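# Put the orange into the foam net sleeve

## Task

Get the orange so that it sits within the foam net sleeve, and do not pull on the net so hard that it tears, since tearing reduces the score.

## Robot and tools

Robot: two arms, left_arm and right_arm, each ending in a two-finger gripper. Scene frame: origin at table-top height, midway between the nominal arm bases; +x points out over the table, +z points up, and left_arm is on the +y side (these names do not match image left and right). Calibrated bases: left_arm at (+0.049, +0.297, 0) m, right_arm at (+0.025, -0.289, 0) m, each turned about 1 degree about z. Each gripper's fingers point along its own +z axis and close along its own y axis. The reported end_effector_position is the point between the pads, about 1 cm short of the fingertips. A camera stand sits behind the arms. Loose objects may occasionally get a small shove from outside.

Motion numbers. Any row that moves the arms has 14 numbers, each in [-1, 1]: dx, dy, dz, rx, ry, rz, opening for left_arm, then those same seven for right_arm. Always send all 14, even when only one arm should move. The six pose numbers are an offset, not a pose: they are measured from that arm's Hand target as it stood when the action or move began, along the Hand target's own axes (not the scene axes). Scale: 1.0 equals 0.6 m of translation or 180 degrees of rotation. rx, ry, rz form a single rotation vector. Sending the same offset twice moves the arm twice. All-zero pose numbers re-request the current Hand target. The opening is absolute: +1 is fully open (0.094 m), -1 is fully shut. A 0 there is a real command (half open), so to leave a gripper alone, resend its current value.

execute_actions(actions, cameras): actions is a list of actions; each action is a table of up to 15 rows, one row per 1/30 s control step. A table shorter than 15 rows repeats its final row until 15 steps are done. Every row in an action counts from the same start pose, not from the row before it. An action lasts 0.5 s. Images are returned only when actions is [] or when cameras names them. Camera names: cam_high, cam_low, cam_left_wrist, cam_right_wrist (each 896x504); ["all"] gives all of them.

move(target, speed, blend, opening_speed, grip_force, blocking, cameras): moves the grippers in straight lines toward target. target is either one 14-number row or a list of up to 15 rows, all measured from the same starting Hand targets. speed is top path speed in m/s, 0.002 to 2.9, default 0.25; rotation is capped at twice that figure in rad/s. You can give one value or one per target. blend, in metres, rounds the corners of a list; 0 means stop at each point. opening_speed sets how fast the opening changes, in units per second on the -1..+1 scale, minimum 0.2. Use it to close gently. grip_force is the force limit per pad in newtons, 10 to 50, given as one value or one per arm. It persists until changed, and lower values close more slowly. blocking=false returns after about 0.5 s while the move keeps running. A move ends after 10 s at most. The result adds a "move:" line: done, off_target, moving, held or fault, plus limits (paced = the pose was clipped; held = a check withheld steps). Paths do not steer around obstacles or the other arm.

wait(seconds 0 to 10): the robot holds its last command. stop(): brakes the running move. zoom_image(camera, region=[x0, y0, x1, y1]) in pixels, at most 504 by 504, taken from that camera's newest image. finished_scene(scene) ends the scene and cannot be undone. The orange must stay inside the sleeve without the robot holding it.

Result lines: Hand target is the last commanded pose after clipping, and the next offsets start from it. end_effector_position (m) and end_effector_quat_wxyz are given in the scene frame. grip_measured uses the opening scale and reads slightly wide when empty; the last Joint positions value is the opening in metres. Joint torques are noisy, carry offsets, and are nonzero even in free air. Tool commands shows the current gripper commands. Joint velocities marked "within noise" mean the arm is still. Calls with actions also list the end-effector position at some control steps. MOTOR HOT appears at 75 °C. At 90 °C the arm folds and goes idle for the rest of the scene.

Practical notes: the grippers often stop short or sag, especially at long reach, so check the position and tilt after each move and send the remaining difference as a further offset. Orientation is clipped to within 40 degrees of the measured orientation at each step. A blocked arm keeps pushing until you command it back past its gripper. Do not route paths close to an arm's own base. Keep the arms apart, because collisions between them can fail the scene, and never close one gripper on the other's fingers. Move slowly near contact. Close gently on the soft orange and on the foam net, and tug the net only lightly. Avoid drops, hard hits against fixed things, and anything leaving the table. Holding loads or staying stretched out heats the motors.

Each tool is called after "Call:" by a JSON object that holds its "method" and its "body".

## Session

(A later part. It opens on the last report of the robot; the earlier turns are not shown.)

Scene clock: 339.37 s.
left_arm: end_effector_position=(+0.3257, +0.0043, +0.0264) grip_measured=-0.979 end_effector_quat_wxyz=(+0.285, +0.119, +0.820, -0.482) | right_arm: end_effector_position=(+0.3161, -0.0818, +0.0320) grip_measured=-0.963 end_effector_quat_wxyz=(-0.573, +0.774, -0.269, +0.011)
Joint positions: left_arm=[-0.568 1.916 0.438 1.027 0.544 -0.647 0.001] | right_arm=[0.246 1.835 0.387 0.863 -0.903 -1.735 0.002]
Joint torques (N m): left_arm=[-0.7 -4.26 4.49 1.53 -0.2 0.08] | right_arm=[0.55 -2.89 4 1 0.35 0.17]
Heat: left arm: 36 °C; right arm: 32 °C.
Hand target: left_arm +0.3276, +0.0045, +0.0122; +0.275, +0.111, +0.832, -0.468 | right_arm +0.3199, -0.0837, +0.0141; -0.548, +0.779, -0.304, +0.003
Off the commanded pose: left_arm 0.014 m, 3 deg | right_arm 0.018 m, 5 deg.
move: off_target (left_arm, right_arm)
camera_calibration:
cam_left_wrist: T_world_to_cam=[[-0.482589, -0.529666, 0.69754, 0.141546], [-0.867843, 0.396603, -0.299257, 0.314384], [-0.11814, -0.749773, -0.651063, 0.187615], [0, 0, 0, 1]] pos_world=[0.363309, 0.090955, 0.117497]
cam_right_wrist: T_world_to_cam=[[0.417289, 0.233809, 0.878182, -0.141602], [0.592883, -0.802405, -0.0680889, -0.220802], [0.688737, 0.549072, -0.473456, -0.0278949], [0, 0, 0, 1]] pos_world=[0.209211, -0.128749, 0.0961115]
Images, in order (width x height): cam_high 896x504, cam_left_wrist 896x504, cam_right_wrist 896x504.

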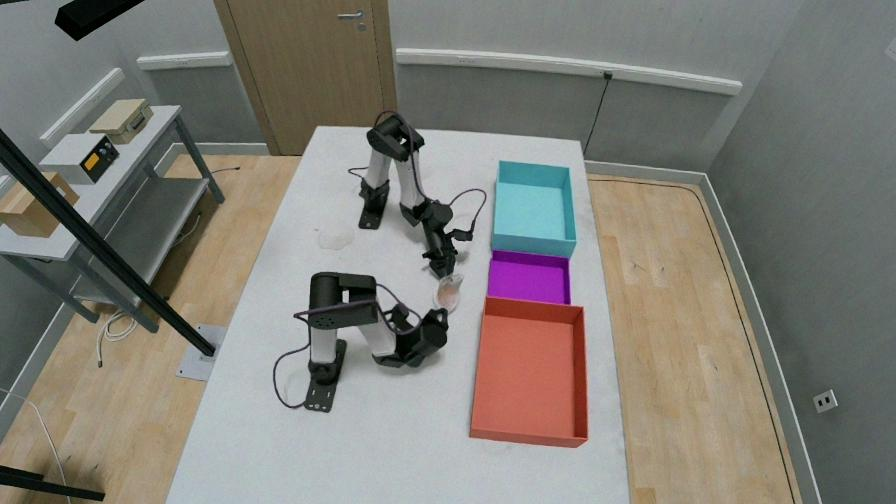

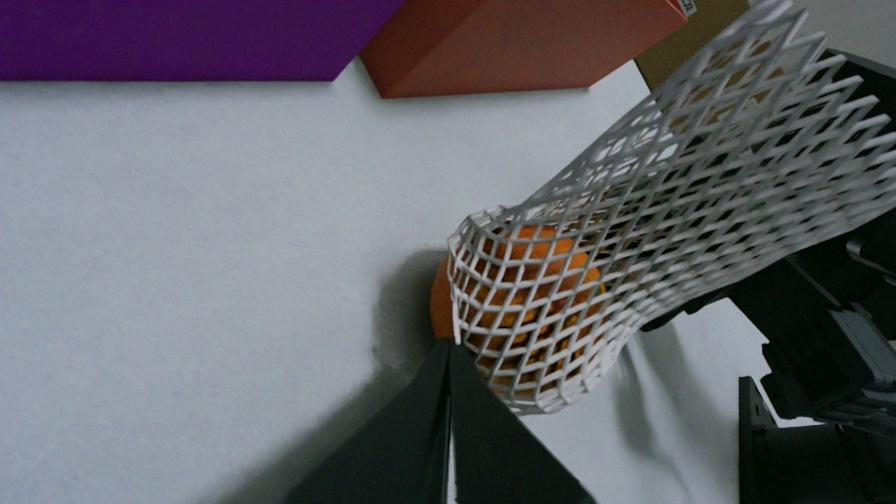

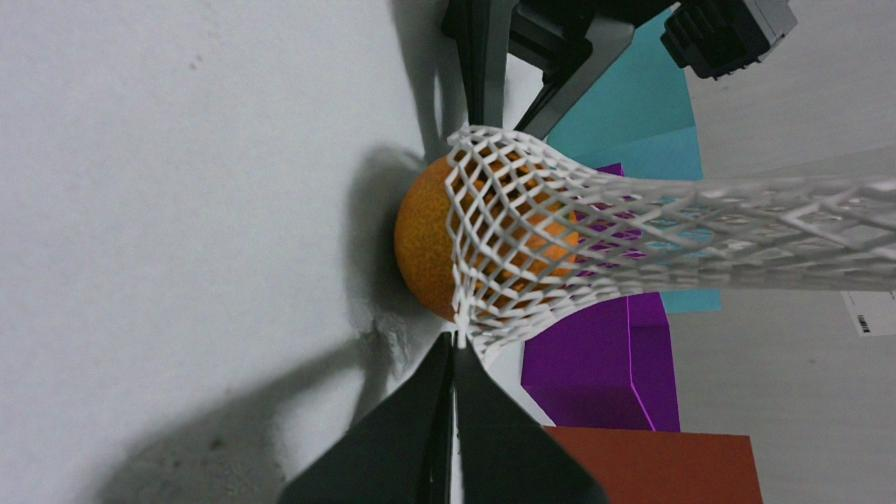

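Call:
{"method": "move", "body": {"target": [-0.00984, -0.00838, -0.01242, 0, 0, 0, -1, -0.00278, 0.00596, 0.015, 0, 0, 0, -1], "speed": 0.03, "cameras": ["cam_high", "cam_left_wrist", "cam_right_wrist"]}}

Scene clock: 375.30 s.
left_arm: end_effector_position=(+0.3258, +0.0044, +0.0264) grip_measured=-0.979 end_effector_quat_wxyz=(+0.286, +0.118, +0.821, -0.480) | right_arm: end_effector_position=(+0.3218, -0.0772, +0.0328) grip_measured=-0.963 end_effector_quat_wxyz=(-0.581, +0.770, -0.263, +0.029)
Joint positions: left_arm=[-0.569 1.913 0.438 1.023 0.539 -0.647 0.001] | right_arm=[0.264 1.872 0.387 0.955 -0.875 -1.715 0.002]
Joint torques (N m): left_arm=[0.47 -8.99 4.04 1.1 -0.1 0.13] | right_arm=[1.21 -2.5 3.69 0.83 0.36 0.2]
Heat: left arm: 35 °C; right arm: 31 °C.
Hand target: left_arm +0.3276, +0.0085, +0.0221; +0.275, +0.111, +0.832, -0.468 | right_arm +0.3199, -0.0760, +0.0079; -0.548, +0.779, -0.304, +0.003
Off the commanded pose: left_arm 0.006 m, 2 deg | right_arm 0.025 m, 7 deg.
move: off_target (right_arm)
camera_calibration:
cam_left_wrist: T_world_to_cam=[[-0.481106, -0.532712, 0.696243, 0.1412], [-0.868913, 0.395133, -0.298096, 0.314781], [-0.116309, -0.74839, -0.652981, 0.187095], [0, 0, 0, 1]] pos_world=[0.36321, 0.0908592, 0.117695]
cam_right_wrist: T_world_to_cam=[[0.384865, 0.224207, 0.895327, -0.13658], [0.585742, -0.809003, -0.0491963, -0.219249], [0.713292, 0.543364, -0.442685, -0.0432789], [0, 0, 0, 1]] pos_world=[0.211859, -0.123234, 0.092339]
Images, in order (width x height): cam_high 896x504, cam_left_wrist 896x504, cam_right_wrist 896x504.

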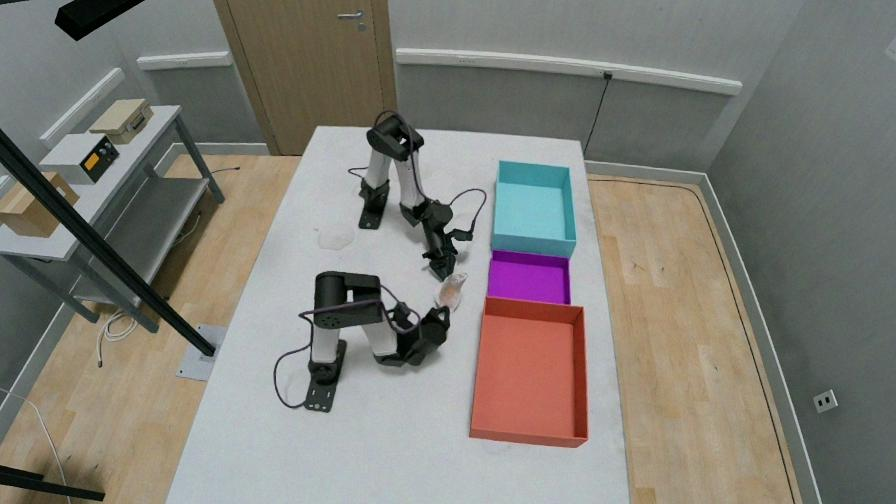

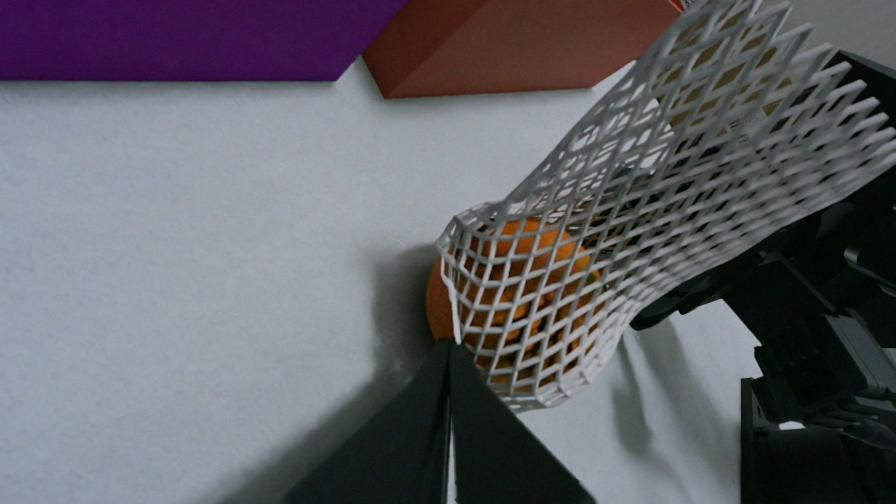

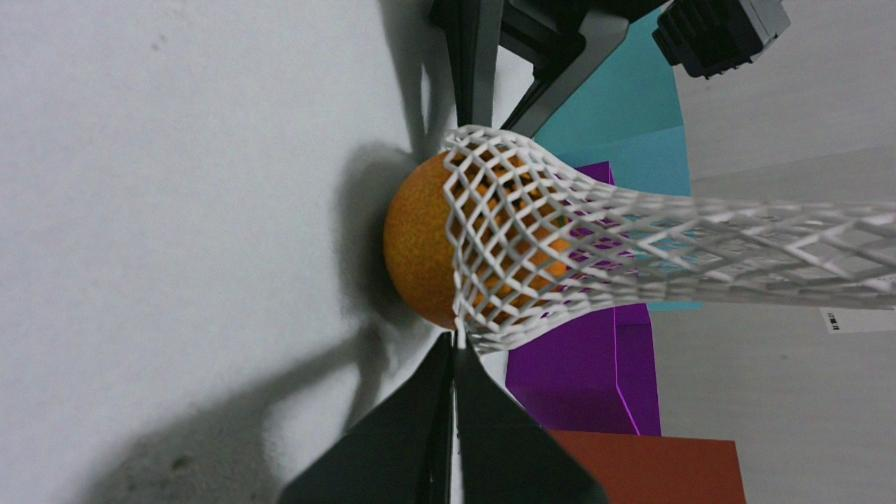

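Call:
{"method": "zoom_image", "body": {"camera": "cam_left_wrist", "region": [400, 170, 680, 430]}}

Call:
{"method": "zoom_image", "body": {"camera": "cam_right_wrist", "region": [360, 90, 630, 370]}}

Call:
{"method": "zoom_image", "body": {"camera": "cam_high", "region": [415, 255, 480, 325]}}

Scaled by 1.800.

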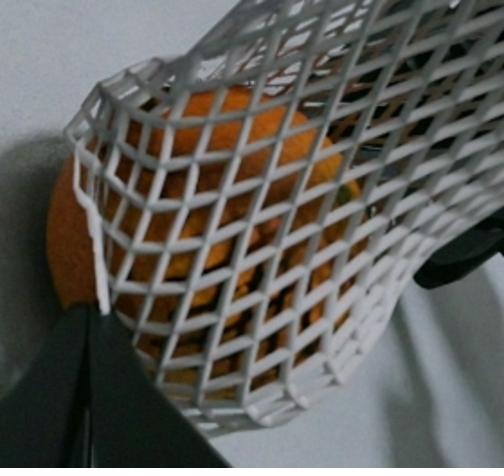

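Scaled by 1.800.

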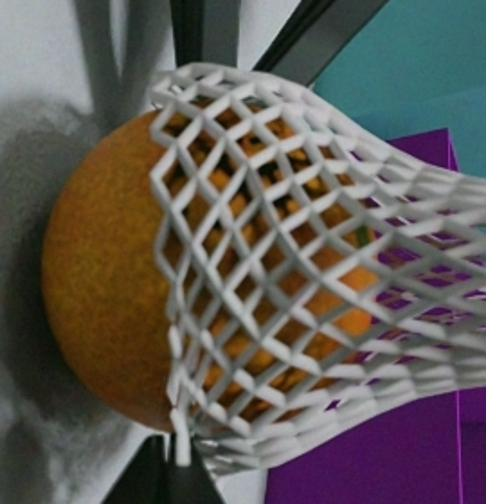

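Scaled by 7.200.

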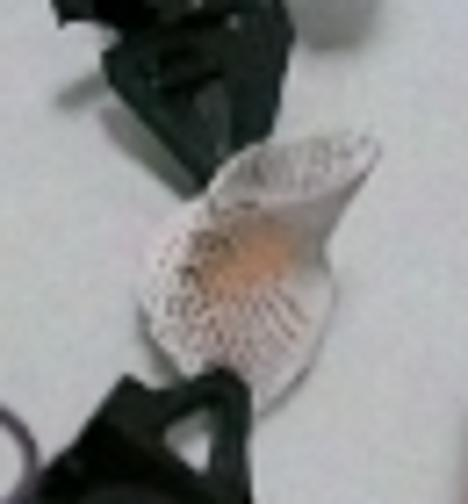

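Call:
{"method": "move", "body": {"target": [0.01205, 0.01985, -0.00015, 0, 0, 0, -1, 0.01157, 0.0027, -0.02411, 0, 0, 0, -1], "speed": 0.03, "cameras": ["cam_high", "cam_left_wrist", "cam_right_wrist"]}}

Scene clock: 407.40 s.
left_arm: end_effector_position=(+0.3259, +0.0054, +0.0273) grip_measured=-0.979 end_effector_quat_wxyz=(+0.283, +0.120, +0.818, -0.487) | right_arm: end_effector_position=(+0.3203, -0.0806, +0.0334) grip_measured=-0.963 end_effector_quat_wxyz=(-0.584, +0.770, -0.255, +0.025)
Joint positions: left_arm=[-0.557 1.919 0.438 1.033 0.565 -0.647 0.001] | right_arm=[0.244 1.872 0.387 0.944 -0.909 -1.738 0.002]
Joint torques (N m): left_arm=[1.02 -4.52 2.54 1.61 -0.15 0.25] | right_arm=[-1.72 -4.67 2.88 0.41 0.14 -0.01]
Heat: left arm: 38 °C; right arm: 31 °C.
Hand target: left_arm +0.3269, +0.0144, +0.0096; +0.275, +0.111, +0.832, -0.468 | right_arm +0.3199, -0.0919, +0.0101; -0.548, +0.779, -0.304, +0.003
Off the commanded pose: left_arm 0.020 m, 3 deg | right_arm 0.026 m, 7 deg.
move: off_target (left_arm, right_arm)
camera_calibration:
cam_left_wrist: T_world_to_cam=[[-0.485289, -0.518862, 0.70376, 0.142263], [-0.865188, 0.401205, -0.300807, 0.313539], [-0.126274, -0.754862, -0.643613, 0.191583], [0, 0, 0, 1]] pos_world=[0.364501, 0.0926399, 0.117501]
cam_right_wrist: T_world_to_cam=[[0.37595, 0.22484, 0.898949, -0.133027], [0.599281, -0.798925, -0.0508029, -0.224656], [0.70677, 0.557822, -0.435098, -0.0371211], [0, 0, 0, 1]] pos_world=[0.210879, -0.128867, 0.0920198]
Images, in order (width x height): cam_high 896x504, cam_left_wrist 896x504, cam_right_wrist 896x504.

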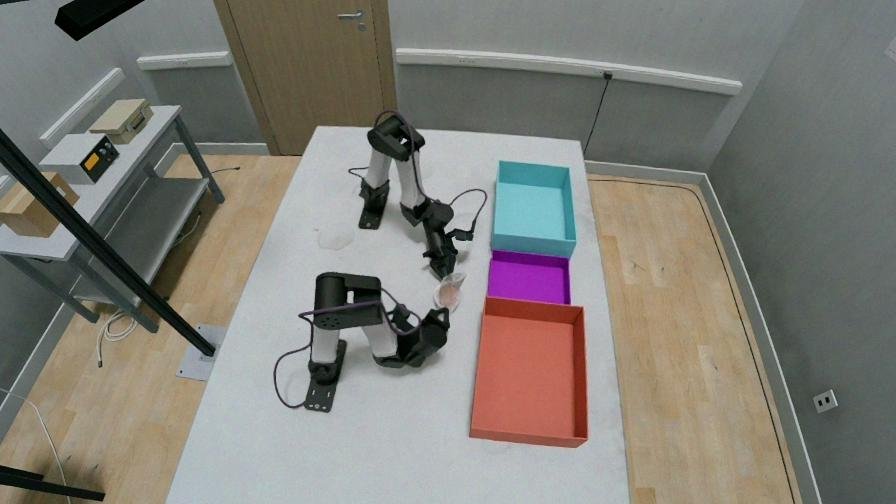

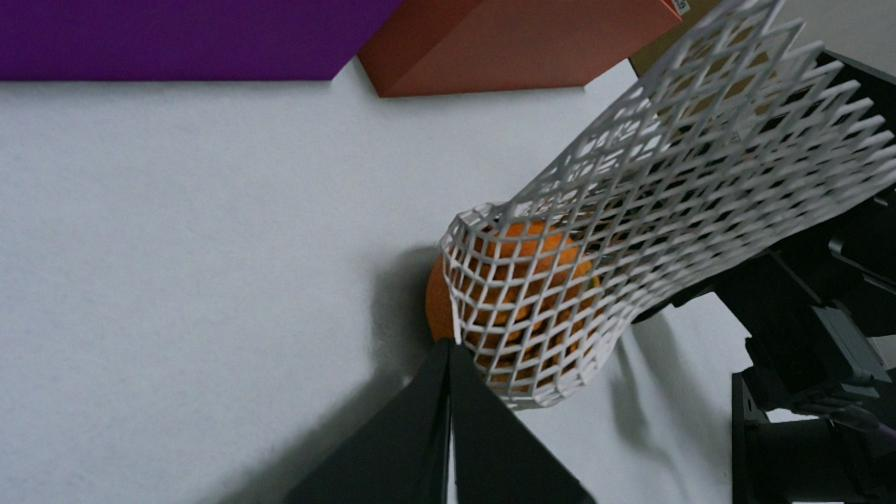

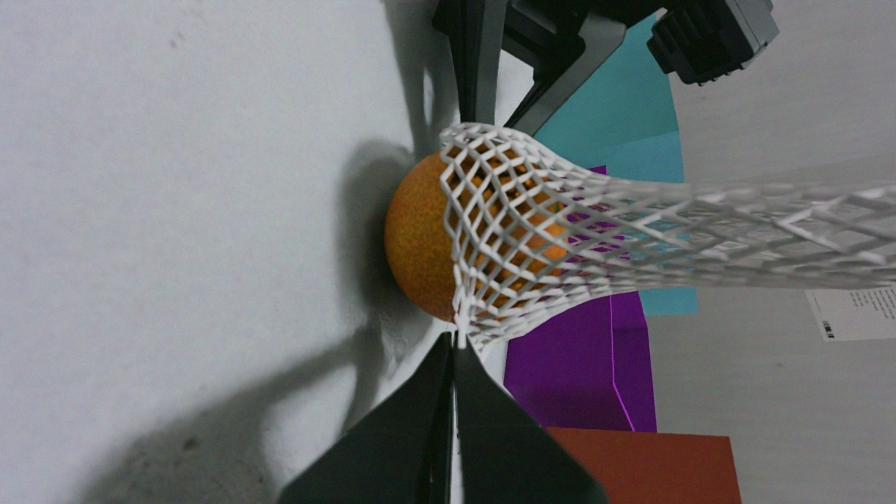

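Call:
{"method": "move", "body": {"target": [-0.01277, -0.0225, -0.00157, -0.05241, 0.04107, 0, -1, -0.01558, -0.03048, -0.00483, -0.05187, 0.01992, 0, -1], "speed": 0.05, "cameras": ["cam_high", "cam_left_wrist", "cam_right_wrist"]}}

Scene clock: 443.77 s.
left_arm: end_effector_position=(+0.3213, +0.0070, +0.0175) grip_measured=-0.979 end_effector_quat_wxyz=(+0.219, +0.116, +0.881, -0.403) | right_arm: end_effector_position=(+0.3138, -0.0848, +0.0236) grip_measured=-0.963 end_effector_quat_wxyz=(-0.478, +0.818, -0.320, -0.009)
Joint positions: left_arm=[-0.599 1.763 0.564 0.493 0.467 -0.576 0.001] | right_arm=[0.295 1.676 0.499 0.346 -0.745 -1.818 0.002]
Joint torques (N m): left_arm=[-0.46 -9.65 6.15 1.13 -0.24 0.24] | right_arm=[0.16 -7.28 5.98 0.9 0 -0.16]
Heat: left arm: 37 °C; right arm: 32 °C.
Hand target: left_arm +0.3269, +0.0085, +0.0239; +0.229, +0.118, +0.884, -0.390 | right_arm +0.3199, -0.0860, +0.0299; -0.473, +0.821, -0.320, +0.003
Off the commanded pose: left_arm 0.009 m, 2 deg | right_arm 0.009 m, 2 deg.
move: done
camera_calibration:
cam_left_wrist: T_world_to_cam=[[-0.396959, -0.664841, 0.632779, 0.121713], [-0.893623, 0.437267, -0.10117, 0.311388], [-0.209432, -0.605626, -0.767695, 0.213646], [0, 0, 0, 1]] pos_world=[0.371322, 0.0741499, 0.118501]
cam_right_wrist: T_world_to_cam=[[0.543971, 0.370363, 0.752945, -0.157777], [0.559954, -0.828518, 0.0029936, -0.216004], [0.624938, 0.419987, -0.658076, -0.0151185], [0, 0, 0, 1]] pos_world=[0.216227, -0.114179, 0.109495]
Images, in order (width x height): cam_high 896x504, cam_left_wrist 896x504, cam_right_wrist 896x504.

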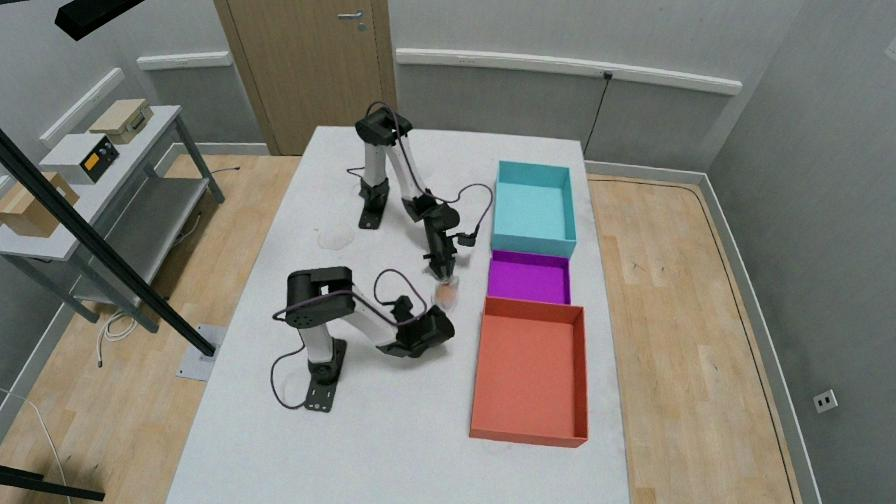

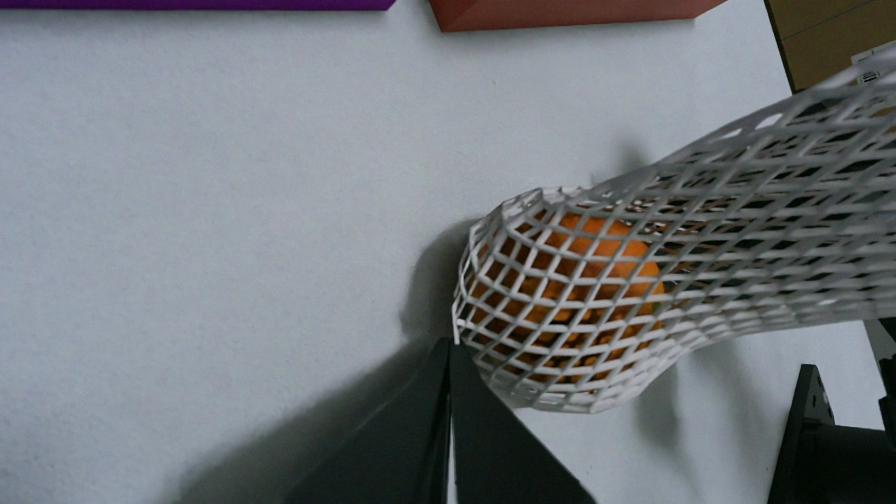

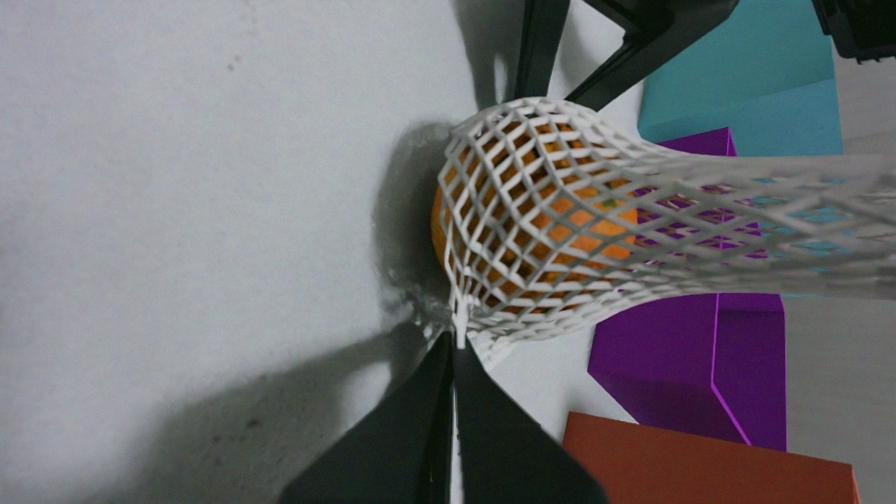

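Call:
{"method": "zoom_image", "body": {"camera": "cam_left_wrist", "region": [420, 160, 720, 430]}}

Call:
{"method": "zoom_image", "body": {"camera": "cam_right_wrist", "region": [400, 70, 680, 380]}}

Call:
{"method": "zoom_image", "body": {"camera": "cam_high", "region": [410, 255, 475, 325]}}

Scaled by 1.680.

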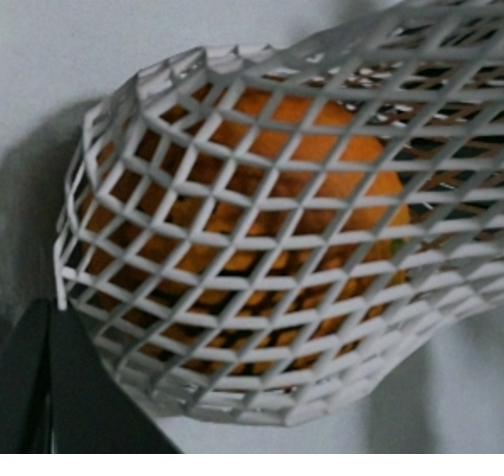

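Scaled by 1.626.

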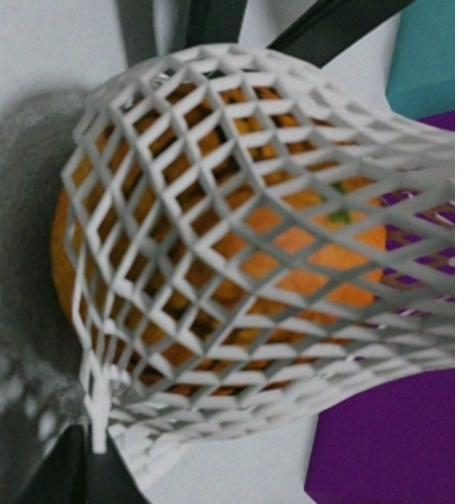

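Scaled by 7.200.

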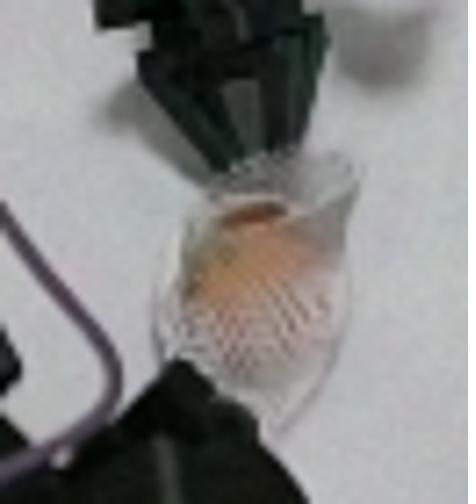

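Call:
{"method": "move", "body": {"target": [-0.00663, -0.00847, -0.00788, 0, 0, 0, -0.55, -0.00397, -0.01038, -0.00737, 0, 0, 0, -0.55], "speed": 0.006, "opening_speed": 0.25, "cameras": ["cam_high", "cam_left_wrist", "cam_right_wrist"]}}

Scene clock: 466.43 s.
left_arm: end_effector_position=(+0.3200, +0.0127, +0.0158) grip_measured=-0.552 end_effector_quat_wxyz=(+0.212, +0.107, +0.890, -0.388) | right_arm: end_effector_position=(+0.3112, -0.0874, +0.0252) grip_measured=-0.552 end_effector_quat_wxyz=(-0.467, +0.820, -0.330, -0.013)
Joint positions: left_arm=[-0.597 1.738 0.569 0.429 0.446 -0.576 0.021] | right_arm=[0.295 1.646 0.506 0.283 -0.731 -1.818 0.021]
Joint torques (N m): left_arm=[-0.54 -10.15 6.83 1.3 -0.12 0.24] | right_arm=[0.25 -7.42 6.83 0.98 -0.13 -0.09]
Heat: left arm: 40 °C; right arm: 33 °C.
Hand target: left_arm +0.3269, +0.0085, +0.0319; +0.229, +0.118, +0.884, -0.390 | right_arm +0.3199, -0.0860, +0.0379; -0.473, +0.821, -0.320, +0.003
Off the commanded pose: left_arm 0.018 m, 2 deg | right_arm 0.015 m, 2 deg.
move: off_target (left_arm, right_arm)
camera_calibration:
cam_left_wrist: T_world_to_cam=[[-0.372219, -0.691682, 0.618894, 0.118695], [-0.90294, 0.424196, -0.0689669, 0.310153], [-0.214829, -0.584495, -0.782441, 0.217221], [0, 0, 0, 1]] pos_world=[0.370896, 0.0774983, 0.117893]
cam_right_wrist: T_world_to_cam=[[0.563923, 0.37803, 0.734223, -0.161694], [0.55248, -0.833512, 0.00481535, -0.214911], [0.613804, 0.402929, -0.678891, -0.00884588], [0, 0, 0, 1]] pos_world=[0.215347, -0.114441, 0.113749]
Images, in order (width x height): cam_high 896x504, cam_left_wrist 896x504, cam_right_wrist 896x504.

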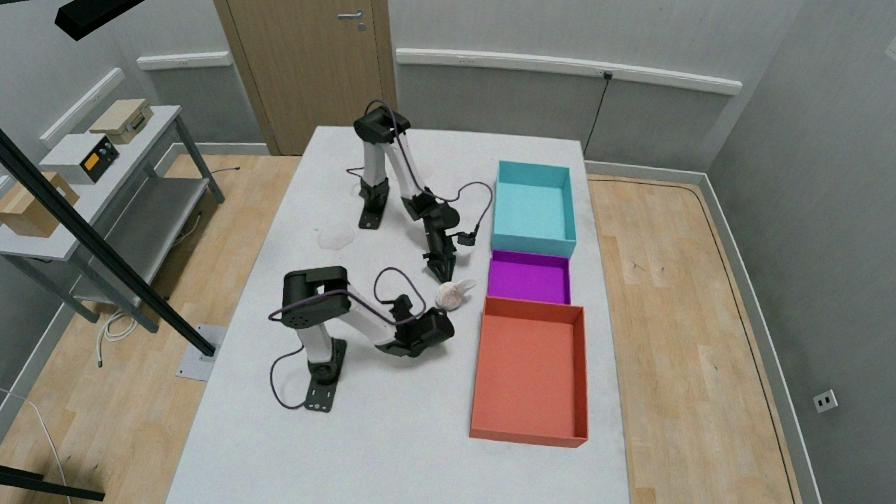

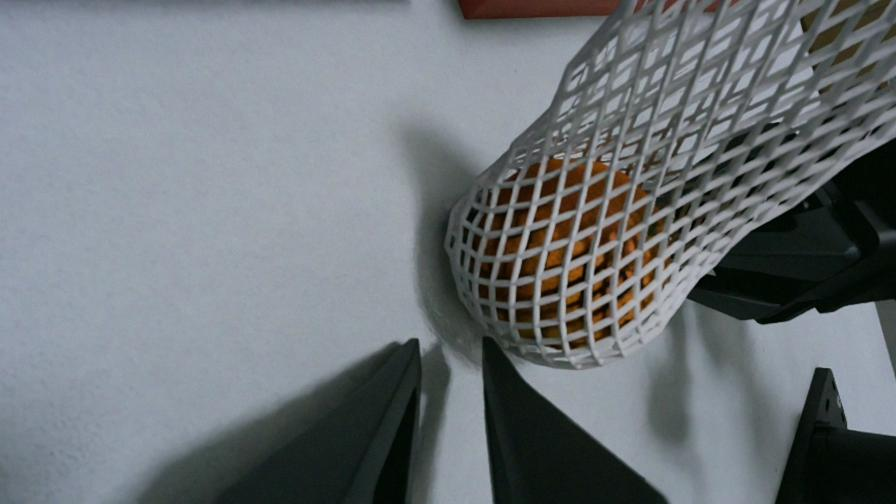

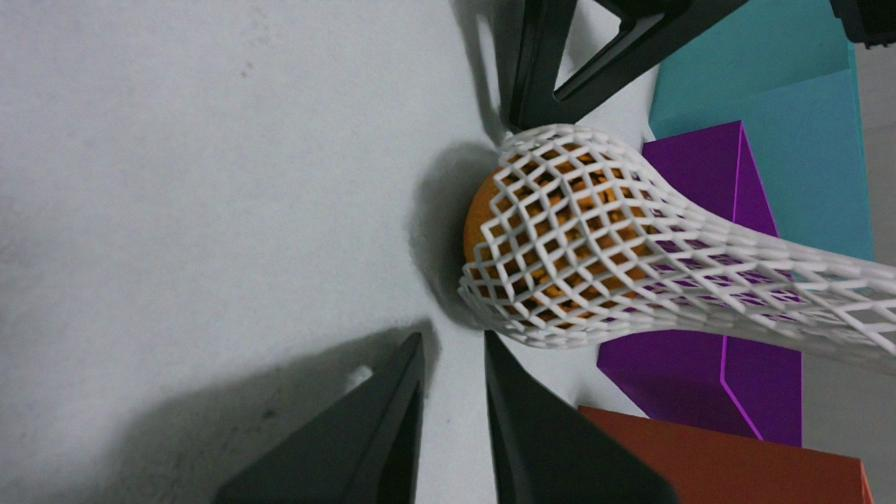

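Call:
{"method": "zoom_image", "body": {"camera": "cam_left_wrist", "region": [420, 130, 720, 400]}}

Call:
{"method": "zoom_image", "body": {"camera": "cam_right_wrist", "region": [430, 100, 700, 370]}}

Call:
{"method": "zoom_image", "body": {"camera": "cam_high", "region": [415, 255, 485, 325]}}

Scaled by 1.680.

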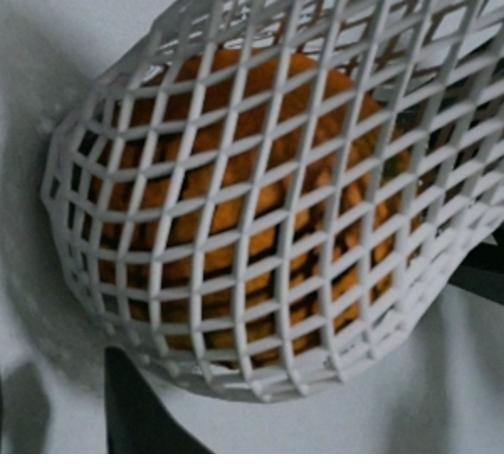

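Scaled by 1.867.

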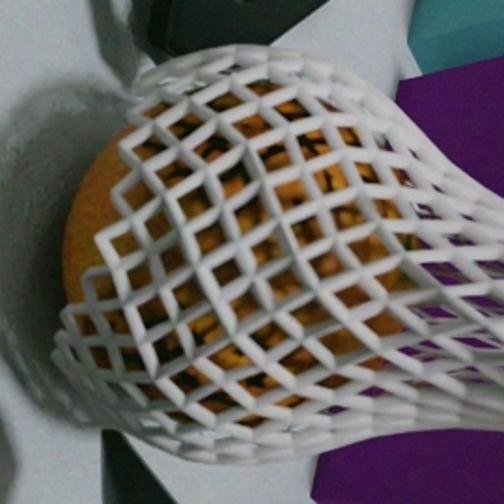

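Scaled by 7.200.

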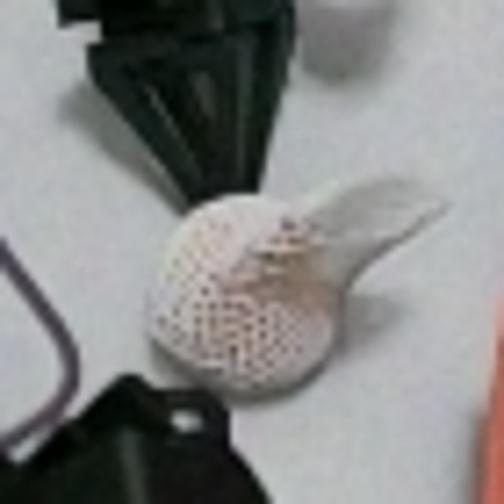

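Call:
{"method": "move", "body": {"target": [[0, 0, -0.06, 0, 0, 0, -0.55, 0, 0, -0.06, 0, 0, 0, -0.55], [0, 0, -0.2, 0, 0, 0, -0.55, 0, 0, -0.2, 0, 0, 0, -0.55]], "speed": [0.04, 0.12], "blend": 0.01, "cameras": ["all"]}}

Scene clock: 485.03 s.
left_arm: end_effector_position=(+0.2910, +0.0979, +0.0955) grip_measured=-0.552 end_effector_quat_wxyz=(+0.227, +0.108, +0.888, -0.386) | right_arm: end_effector_position=(+0.2806, -0.1795, +0.0924) grip_measured=-0.552 end_effector_quat_wxyz=(-0.469, +0.797, -0.379, +0.021)
Joint positions: left_arm=[-0.345 1.178 0.515 -0.155 0.608 -0.369 0.021] | right_arm=[-0.075 1.189 0.522 -0.383 -0.87 -2.1 0.021]
Joint torques (N m): left_arm=[0.79 -4.97 7.47 1.19 0.19 0.23] | right_arm=[-0.4 -4.14 7.79 0.76 -0.42 -0.1]
Heat: left arm: 40 °C; right arm: 34 °C.
Hand target: left_arm +0.2893, +0.0977, +0.1029; +0.229, +0.118, +0.884, -0.390 | right_arm +0.2830, -0.1790, +0.1042; -0.473, +0.821, -0.320, +0.003
Off the commanded pose: left_arm 0.008 m, 1 deg | right_arm 0.012 m, 8 deg.
joint sent to its limit (right arm) — joint 6 (wrist roll), lower limit. The joint targets are off in position and orientation.
move: off_target (right_arm)
camera_calibration:
cam_left_wrist: T_world_to_cam=[[-0.383119, -0.69526, 0.608139, 0.122036], [-0.90489, 0.414682, -0.0959799, 0.257497], [-0.185453, -0.587071, -0.788007, 0.315345], [0, 0, 0, 1]] pos_world=[0.338242, 0.163198, 0.198994]
cam_right_wrist: T_world_to_cam=[[0.600361, 0.302312, 0.740388, -0.183335], [0.44013, -0.897881, 0.00972855, -0.255499], [0.667722, 0.320027, -0.672109, 0.0620558], [0, 0, 0, 1]] pos_world=[0.181084, -0.193843, 0.179933]

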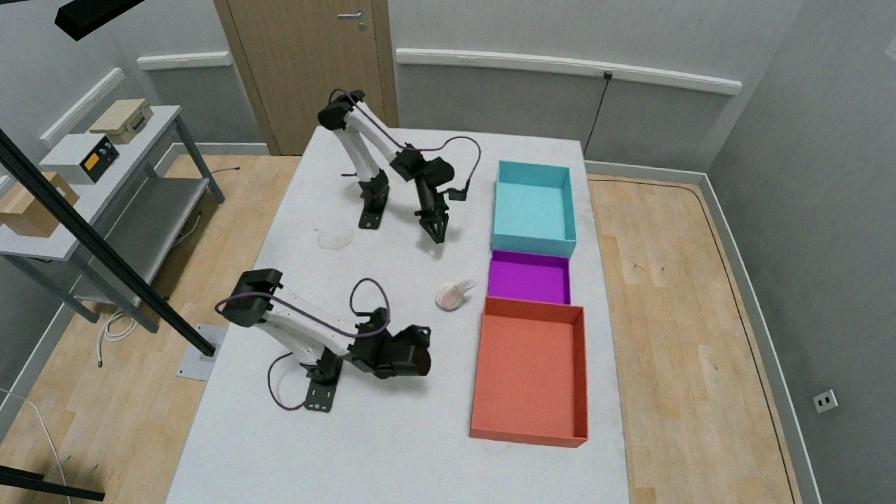

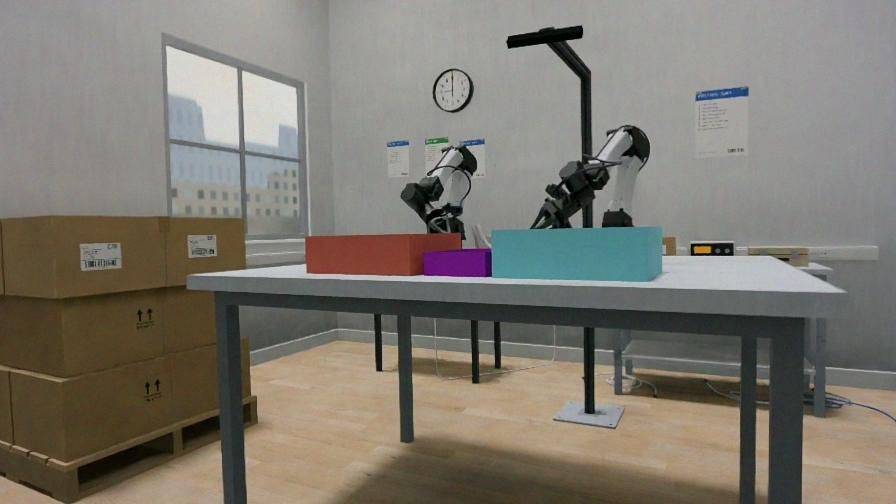

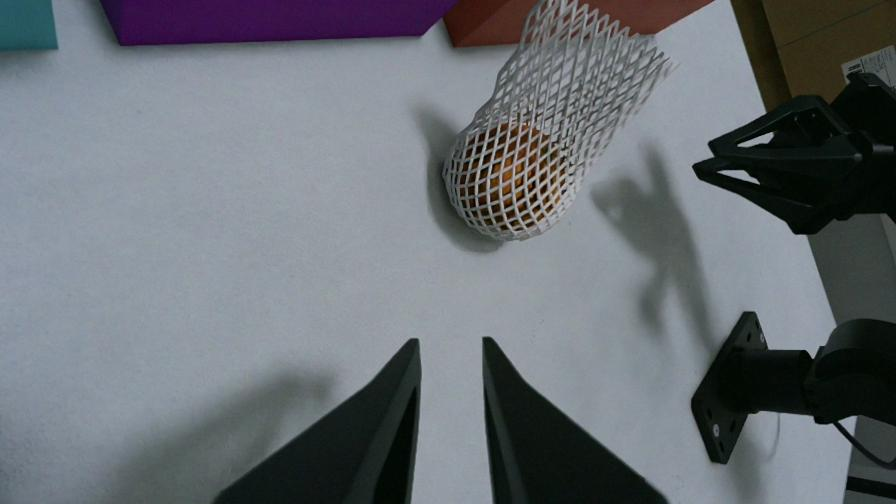

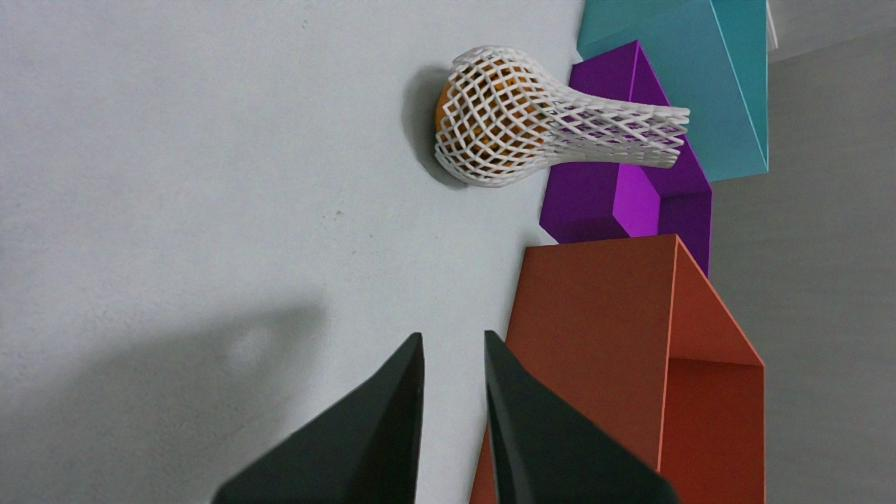

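Call:
{"method": "zoom_image", "body": {"camera": "cam_right_wrist", "region": [400, 30, 720, 210]}}

Call:
{"method": "zoom_image", "body": {"camera": "cam_left_wrist", "region": [420, 0, 720, 260]}}

Call:
{"method": "zoom_image", "body": {"camera": "cam_high", "region": [415, 260, 485, 320]}}

Scaled by 1.575.

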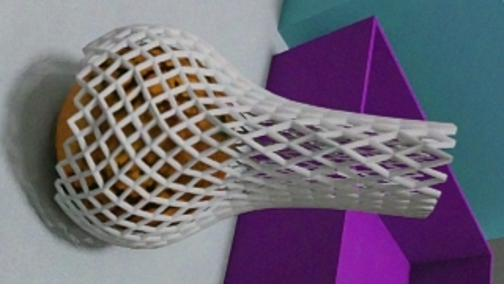

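Scaled by 1.680.

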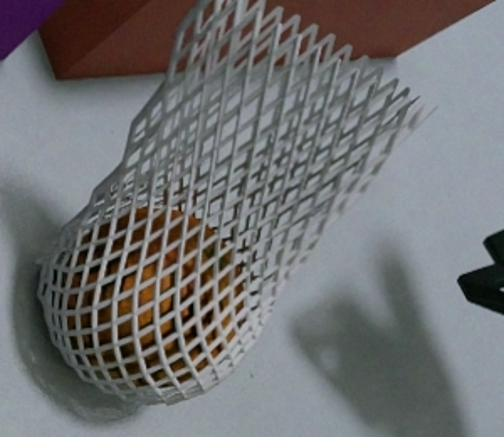

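Scaled by 7.200.

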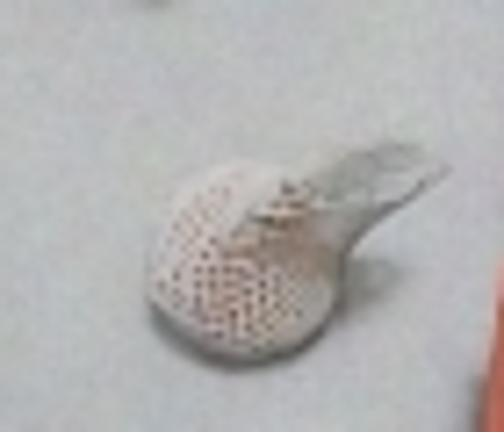

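Call:
{"method": "finished_scene", "body": {"scene": 2}}

The scene is finished: the task was done.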